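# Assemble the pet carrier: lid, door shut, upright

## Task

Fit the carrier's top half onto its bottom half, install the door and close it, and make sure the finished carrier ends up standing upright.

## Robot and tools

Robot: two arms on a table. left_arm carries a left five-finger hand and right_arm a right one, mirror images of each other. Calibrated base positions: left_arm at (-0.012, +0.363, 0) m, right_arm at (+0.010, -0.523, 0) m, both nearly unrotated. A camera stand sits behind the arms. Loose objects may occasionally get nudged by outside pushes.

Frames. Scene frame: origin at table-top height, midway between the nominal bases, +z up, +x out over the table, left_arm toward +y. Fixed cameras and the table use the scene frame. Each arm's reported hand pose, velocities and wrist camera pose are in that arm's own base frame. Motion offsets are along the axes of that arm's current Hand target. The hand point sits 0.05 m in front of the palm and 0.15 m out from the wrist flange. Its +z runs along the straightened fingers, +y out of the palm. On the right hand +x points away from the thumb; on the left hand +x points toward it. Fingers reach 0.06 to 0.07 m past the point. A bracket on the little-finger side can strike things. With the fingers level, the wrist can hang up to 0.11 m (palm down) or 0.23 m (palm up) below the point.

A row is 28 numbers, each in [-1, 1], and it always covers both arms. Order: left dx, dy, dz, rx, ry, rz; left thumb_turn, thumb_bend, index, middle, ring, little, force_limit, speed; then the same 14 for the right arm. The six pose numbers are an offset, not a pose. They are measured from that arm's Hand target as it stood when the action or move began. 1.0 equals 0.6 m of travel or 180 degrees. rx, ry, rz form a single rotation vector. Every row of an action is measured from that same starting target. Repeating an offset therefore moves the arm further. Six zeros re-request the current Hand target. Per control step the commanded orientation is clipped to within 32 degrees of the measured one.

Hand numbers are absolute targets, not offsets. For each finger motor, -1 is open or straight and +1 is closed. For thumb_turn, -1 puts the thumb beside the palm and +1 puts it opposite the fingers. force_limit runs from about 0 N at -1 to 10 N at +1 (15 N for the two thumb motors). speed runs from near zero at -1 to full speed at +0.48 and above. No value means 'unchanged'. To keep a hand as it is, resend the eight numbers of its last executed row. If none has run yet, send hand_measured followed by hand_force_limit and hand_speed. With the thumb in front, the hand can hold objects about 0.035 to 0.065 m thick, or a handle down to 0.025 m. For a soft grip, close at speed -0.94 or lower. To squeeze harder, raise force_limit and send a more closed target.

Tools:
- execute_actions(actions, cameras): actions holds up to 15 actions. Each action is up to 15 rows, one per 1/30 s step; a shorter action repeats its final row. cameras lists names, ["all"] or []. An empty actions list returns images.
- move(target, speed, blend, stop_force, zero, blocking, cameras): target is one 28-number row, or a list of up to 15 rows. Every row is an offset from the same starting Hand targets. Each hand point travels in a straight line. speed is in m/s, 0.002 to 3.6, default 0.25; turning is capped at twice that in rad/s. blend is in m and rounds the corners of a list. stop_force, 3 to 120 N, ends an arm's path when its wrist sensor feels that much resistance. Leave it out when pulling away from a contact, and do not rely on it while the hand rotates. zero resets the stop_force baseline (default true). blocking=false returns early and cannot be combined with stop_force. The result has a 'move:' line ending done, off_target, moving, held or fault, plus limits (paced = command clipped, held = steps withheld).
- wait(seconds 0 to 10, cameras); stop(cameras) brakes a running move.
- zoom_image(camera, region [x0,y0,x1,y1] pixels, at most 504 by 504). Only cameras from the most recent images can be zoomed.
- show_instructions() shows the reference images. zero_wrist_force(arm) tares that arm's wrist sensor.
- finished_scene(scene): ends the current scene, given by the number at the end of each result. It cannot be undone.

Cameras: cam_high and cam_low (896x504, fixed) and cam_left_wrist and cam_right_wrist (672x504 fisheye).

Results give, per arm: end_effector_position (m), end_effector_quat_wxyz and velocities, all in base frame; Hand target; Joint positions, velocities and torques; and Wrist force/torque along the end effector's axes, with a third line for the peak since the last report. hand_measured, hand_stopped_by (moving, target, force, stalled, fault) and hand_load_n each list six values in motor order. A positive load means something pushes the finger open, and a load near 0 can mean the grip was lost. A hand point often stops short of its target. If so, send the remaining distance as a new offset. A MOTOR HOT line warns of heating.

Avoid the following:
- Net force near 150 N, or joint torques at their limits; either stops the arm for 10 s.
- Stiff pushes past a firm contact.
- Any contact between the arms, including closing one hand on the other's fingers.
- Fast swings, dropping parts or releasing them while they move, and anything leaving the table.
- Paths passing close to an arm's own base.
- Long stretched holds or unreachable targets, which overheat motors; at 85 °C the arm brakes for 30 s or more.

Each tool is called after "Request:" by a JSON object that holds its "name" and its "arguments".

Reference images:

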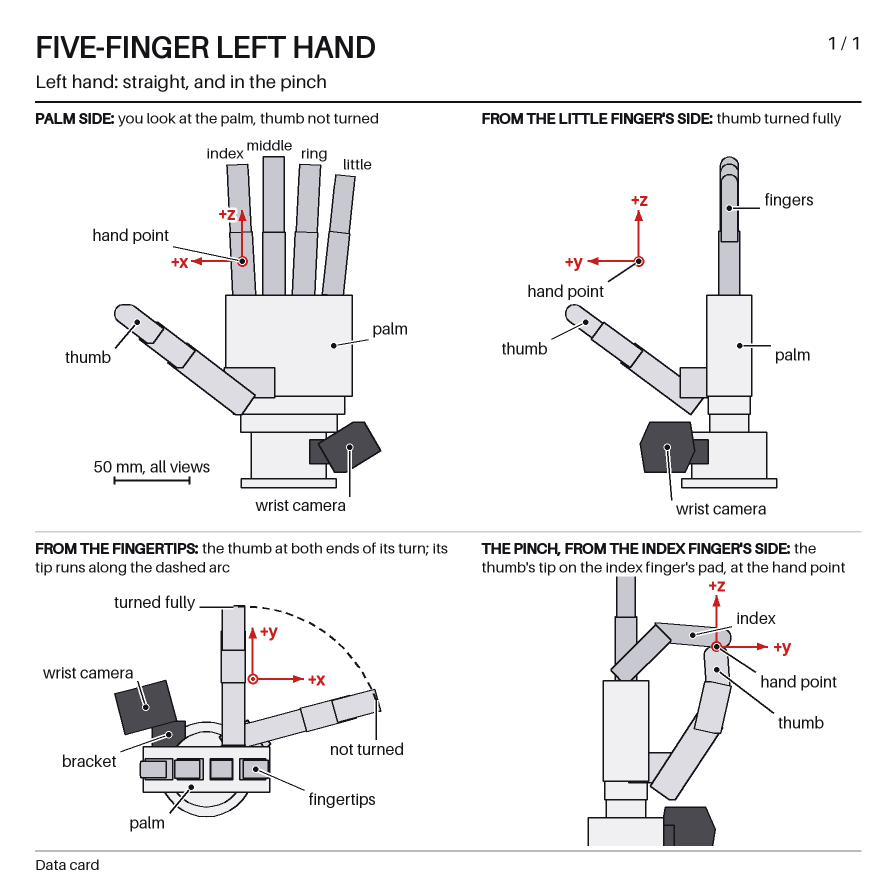

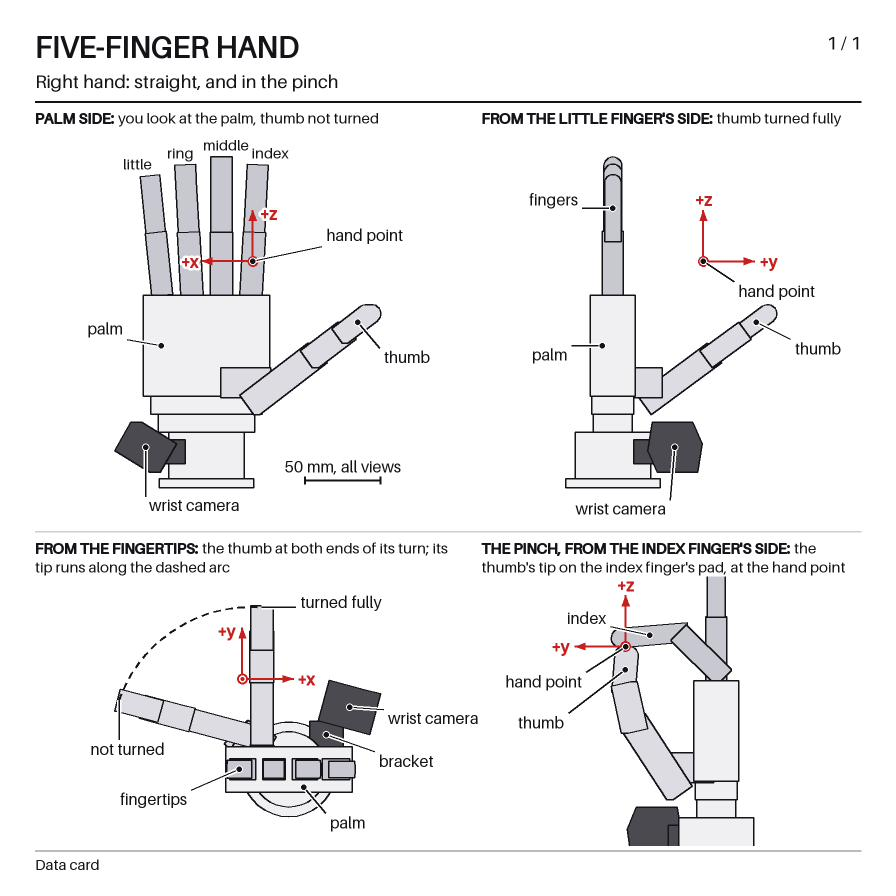

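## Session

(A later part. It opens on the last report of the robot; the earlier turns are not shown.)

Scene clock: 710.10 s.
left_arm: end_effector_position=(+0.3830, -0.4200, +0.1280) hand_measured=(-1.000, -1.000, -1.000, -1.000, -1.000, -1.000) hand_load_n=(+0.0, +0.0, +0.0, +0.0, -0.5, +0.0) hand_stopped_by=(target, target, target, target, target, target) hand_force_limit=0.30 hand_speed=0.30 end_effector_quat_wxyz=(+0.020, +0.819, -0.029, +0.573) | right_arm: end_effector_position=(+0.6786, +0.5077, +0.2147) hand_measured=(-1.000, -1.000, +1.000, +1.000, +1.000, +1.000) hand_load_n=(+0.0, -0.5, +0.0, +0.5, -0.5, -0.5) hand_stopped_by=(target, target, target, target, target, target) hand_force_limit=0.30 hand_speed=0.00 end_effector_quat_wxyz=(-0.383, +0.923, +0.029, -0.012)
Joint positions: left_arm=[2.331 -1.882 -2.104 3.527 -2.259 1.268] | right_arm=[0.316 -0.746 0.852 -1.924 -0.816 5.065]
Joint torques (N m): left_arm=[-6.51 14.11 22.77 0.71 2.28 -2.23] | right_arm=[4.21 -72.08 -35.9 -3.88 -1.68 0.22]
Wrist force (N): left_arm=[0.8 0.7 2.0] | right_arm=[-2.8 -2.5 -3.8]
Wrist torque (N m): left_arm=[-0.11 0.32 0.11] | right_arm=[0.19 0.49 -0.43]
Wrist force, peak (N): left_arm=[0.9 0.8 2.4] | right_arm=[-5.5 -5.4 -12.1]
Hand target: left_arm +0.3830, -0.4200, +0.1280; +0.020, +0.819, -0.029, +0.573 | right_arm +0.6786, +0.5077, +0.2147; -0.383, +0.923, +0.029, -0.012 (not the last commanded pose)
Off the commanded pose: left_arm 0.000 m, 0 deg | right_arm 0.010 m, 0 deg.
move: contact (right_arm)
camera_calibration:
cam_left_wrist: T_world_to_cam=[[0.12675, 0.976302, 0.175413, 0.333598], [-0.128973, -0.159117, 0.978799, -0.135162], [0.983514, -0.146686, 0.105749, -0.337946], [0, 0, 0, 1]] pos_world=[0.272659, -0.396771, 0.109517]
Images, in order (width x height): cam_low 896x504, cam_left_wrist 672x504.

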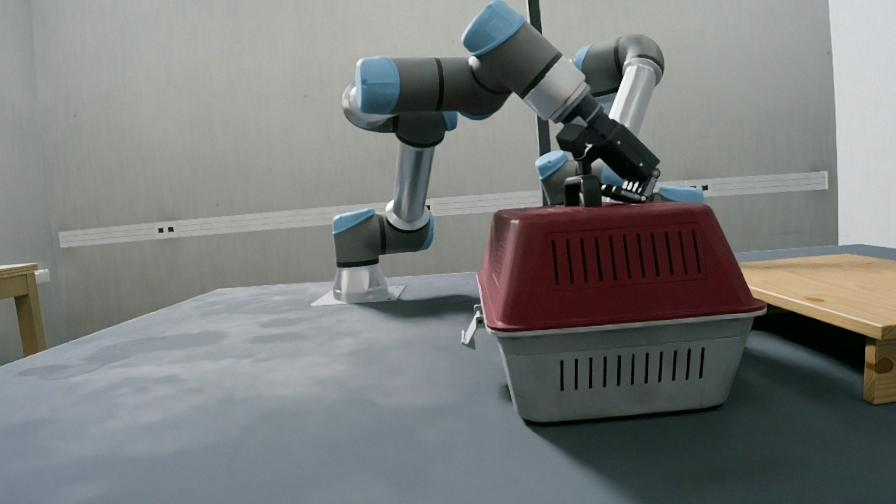

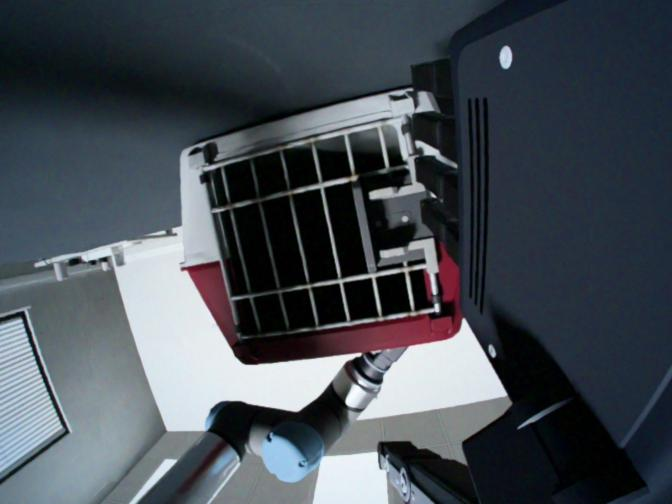

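Request:
{"name": "move", "arguments": {"target": [[0, 0, 0, 0, 0, 0, -1, -1, -1, -1, -1, -1, 0.3, 0.3, 0, -0.0943, -0.0943, 0, 0, 0, -1, -1, 1, 1, 1, 1, 0.3, 0],[0, -0.05, -0.2, 0, 0, 0, -1, -1, -1, -1, -1, -1, 0.3, 0.3, -0.1, 0.1, -0.35, 0, 0, 0, -1, -1, 1, 1, 1, 1, 0.3, 0]], "speed": 0.2, "blend": 0.02, "cameras": ["cam_left_wrist", "cam_low", "cam_high"]}}

Request:
{"name": "zoom_image", "arguments": {"camera": "cam_left_wrist", "region": [200, 100, 450, 350]}}

Request:
{"name": "zoom_image", "arguments": {"camera": "cam_high", "region": [260, 130, 520, 390]}}

Scene clock: 716.93 s.
left_arm: end_effector_position=(+0.2726, -0.3823, +0.1690) hand_measured=(-1.000, -1.000, -1.000, -1.000, -1.000, -1.000) hand_load_n=(+0.0, +0.0, +0.0, +0.0, +0.0, +0.0) hand_stopped_by=(target, target, target, target, target, target) hand_force_limit=0.30 hand_speed=0.30 end_effector_quat_wxyz=(+0.020, +0.819, -0.029, +0.573) | right_arm: end_effector_position=(+0.6306, +0.3133, +0.3206) hand_measured=(-1.000, -1.000, +1.000, +1.000, +1.000, +1.000) hand_load_n=(+0.0, -0.5, +0.5, +0.0, +0.0, +0.0) hand_stopped_by=(target, target, target, target, target, target) hand_force_limit=0.30 hand_speed=0.00 end_effector_quat_wxyz=(-0.383, +0.923, +0.029, -0.012)
Joint positions: left_arm=[2.123 -1.687 -2.23 3.359 -2.44 1.126] | right_arm=[0.07 -1.111 1.121 -1.59 -0.784 4.724]
Joint torques (N m): left_arm=[-5.89 16.79 19.66 -1.16 0.63 0.51] | right_arm=[-4.16 -27.39 -28.79 -0.83 2.63 -1.6]
Wrist force (N): left_arm=[0.4 0.5 2.2] | right_arm=[-3.2 0.1 -0.9]
Wrist torque (N m): left_arm=[-0.11 0.35 0.13] | right_arm=[0.15 0.35 -0.22]
Wrist force, peak (N): left_arm=[1.4 -0.7 3.7] | right_arm=[-6.0 -4.6 2.8]
Hand target: left_arm +0.2725, -0.3823, +0.1691; +0.020, +0.819, -0.029, +0.573 | right_arm +0.6306, +0.3133, +0.3205; -0.383, +0.923, +0.029, -0.012
Off the commanded pose: left_arm 0.000 m, 0 deg | right_arm 0.000 m, 0 deg.
move: done
camera_calibration:
cam_left_wrist: T_world_to_cam=[[0.12675, 0.976302, 0.175413, 0.303593], [-0.128973, -0.159117, 0.978799, -0.183533], [0.983514, -0.146686, 0.105749, -0.228172], [0, 0, 0, 1]] pos_world=[0.162259, -0.359071, 0.150517]
Images, in order (width x height): cam_high 896x504, cam_low 896x504, cam_left_wrist 672x504.

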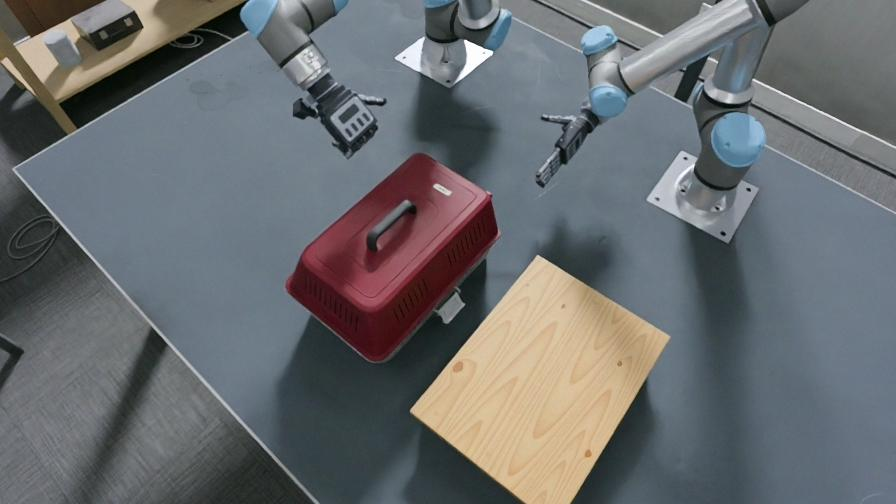

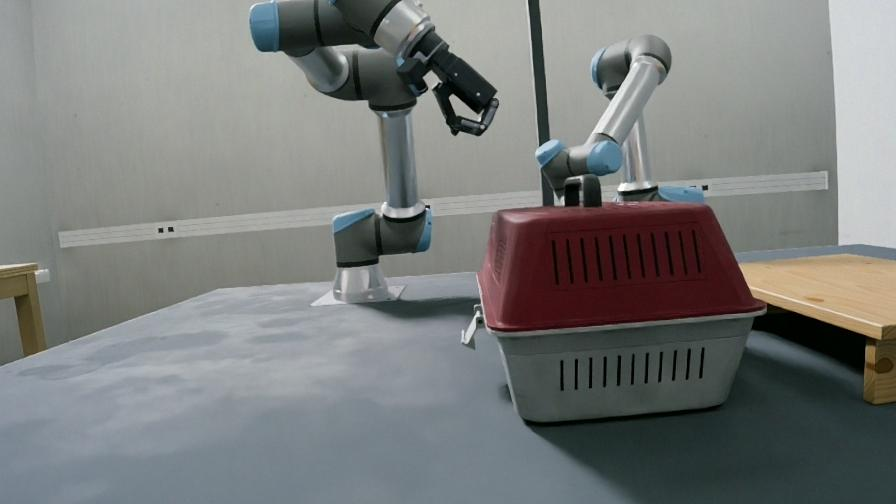

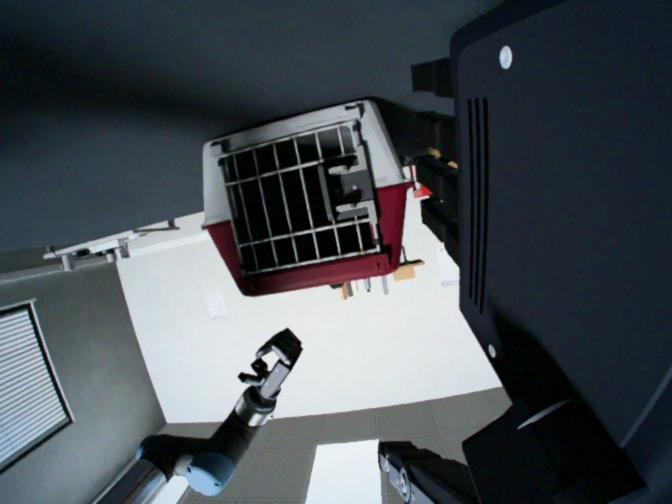

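Scaled by 2.016 from the camera's 672x504 image, which has a finer 960x720 frame.

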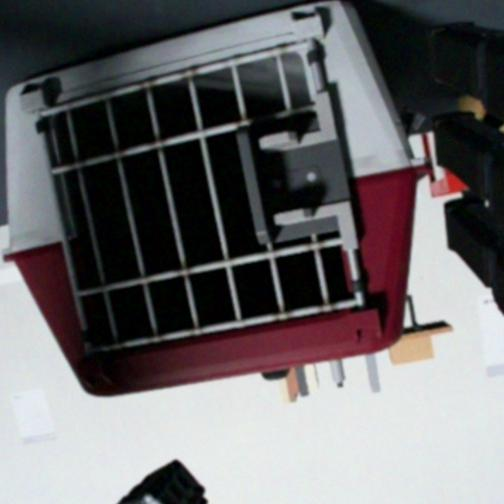

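Scaled by 1.938 from the camera's 896x504 image, which has a finer 1280x720 frame.

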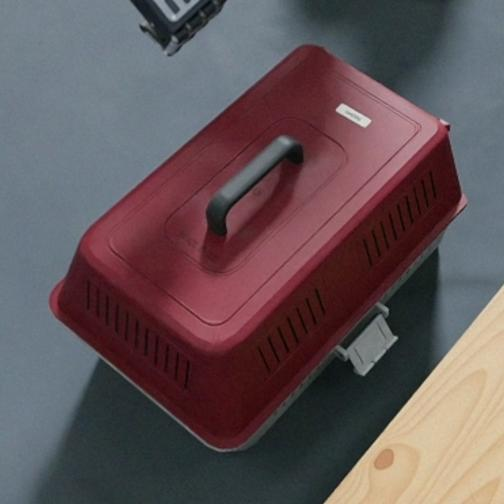

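Request:
{"name": "finished_scene", "arguments": {"scene": 1}}

The scene is finished: the task was done.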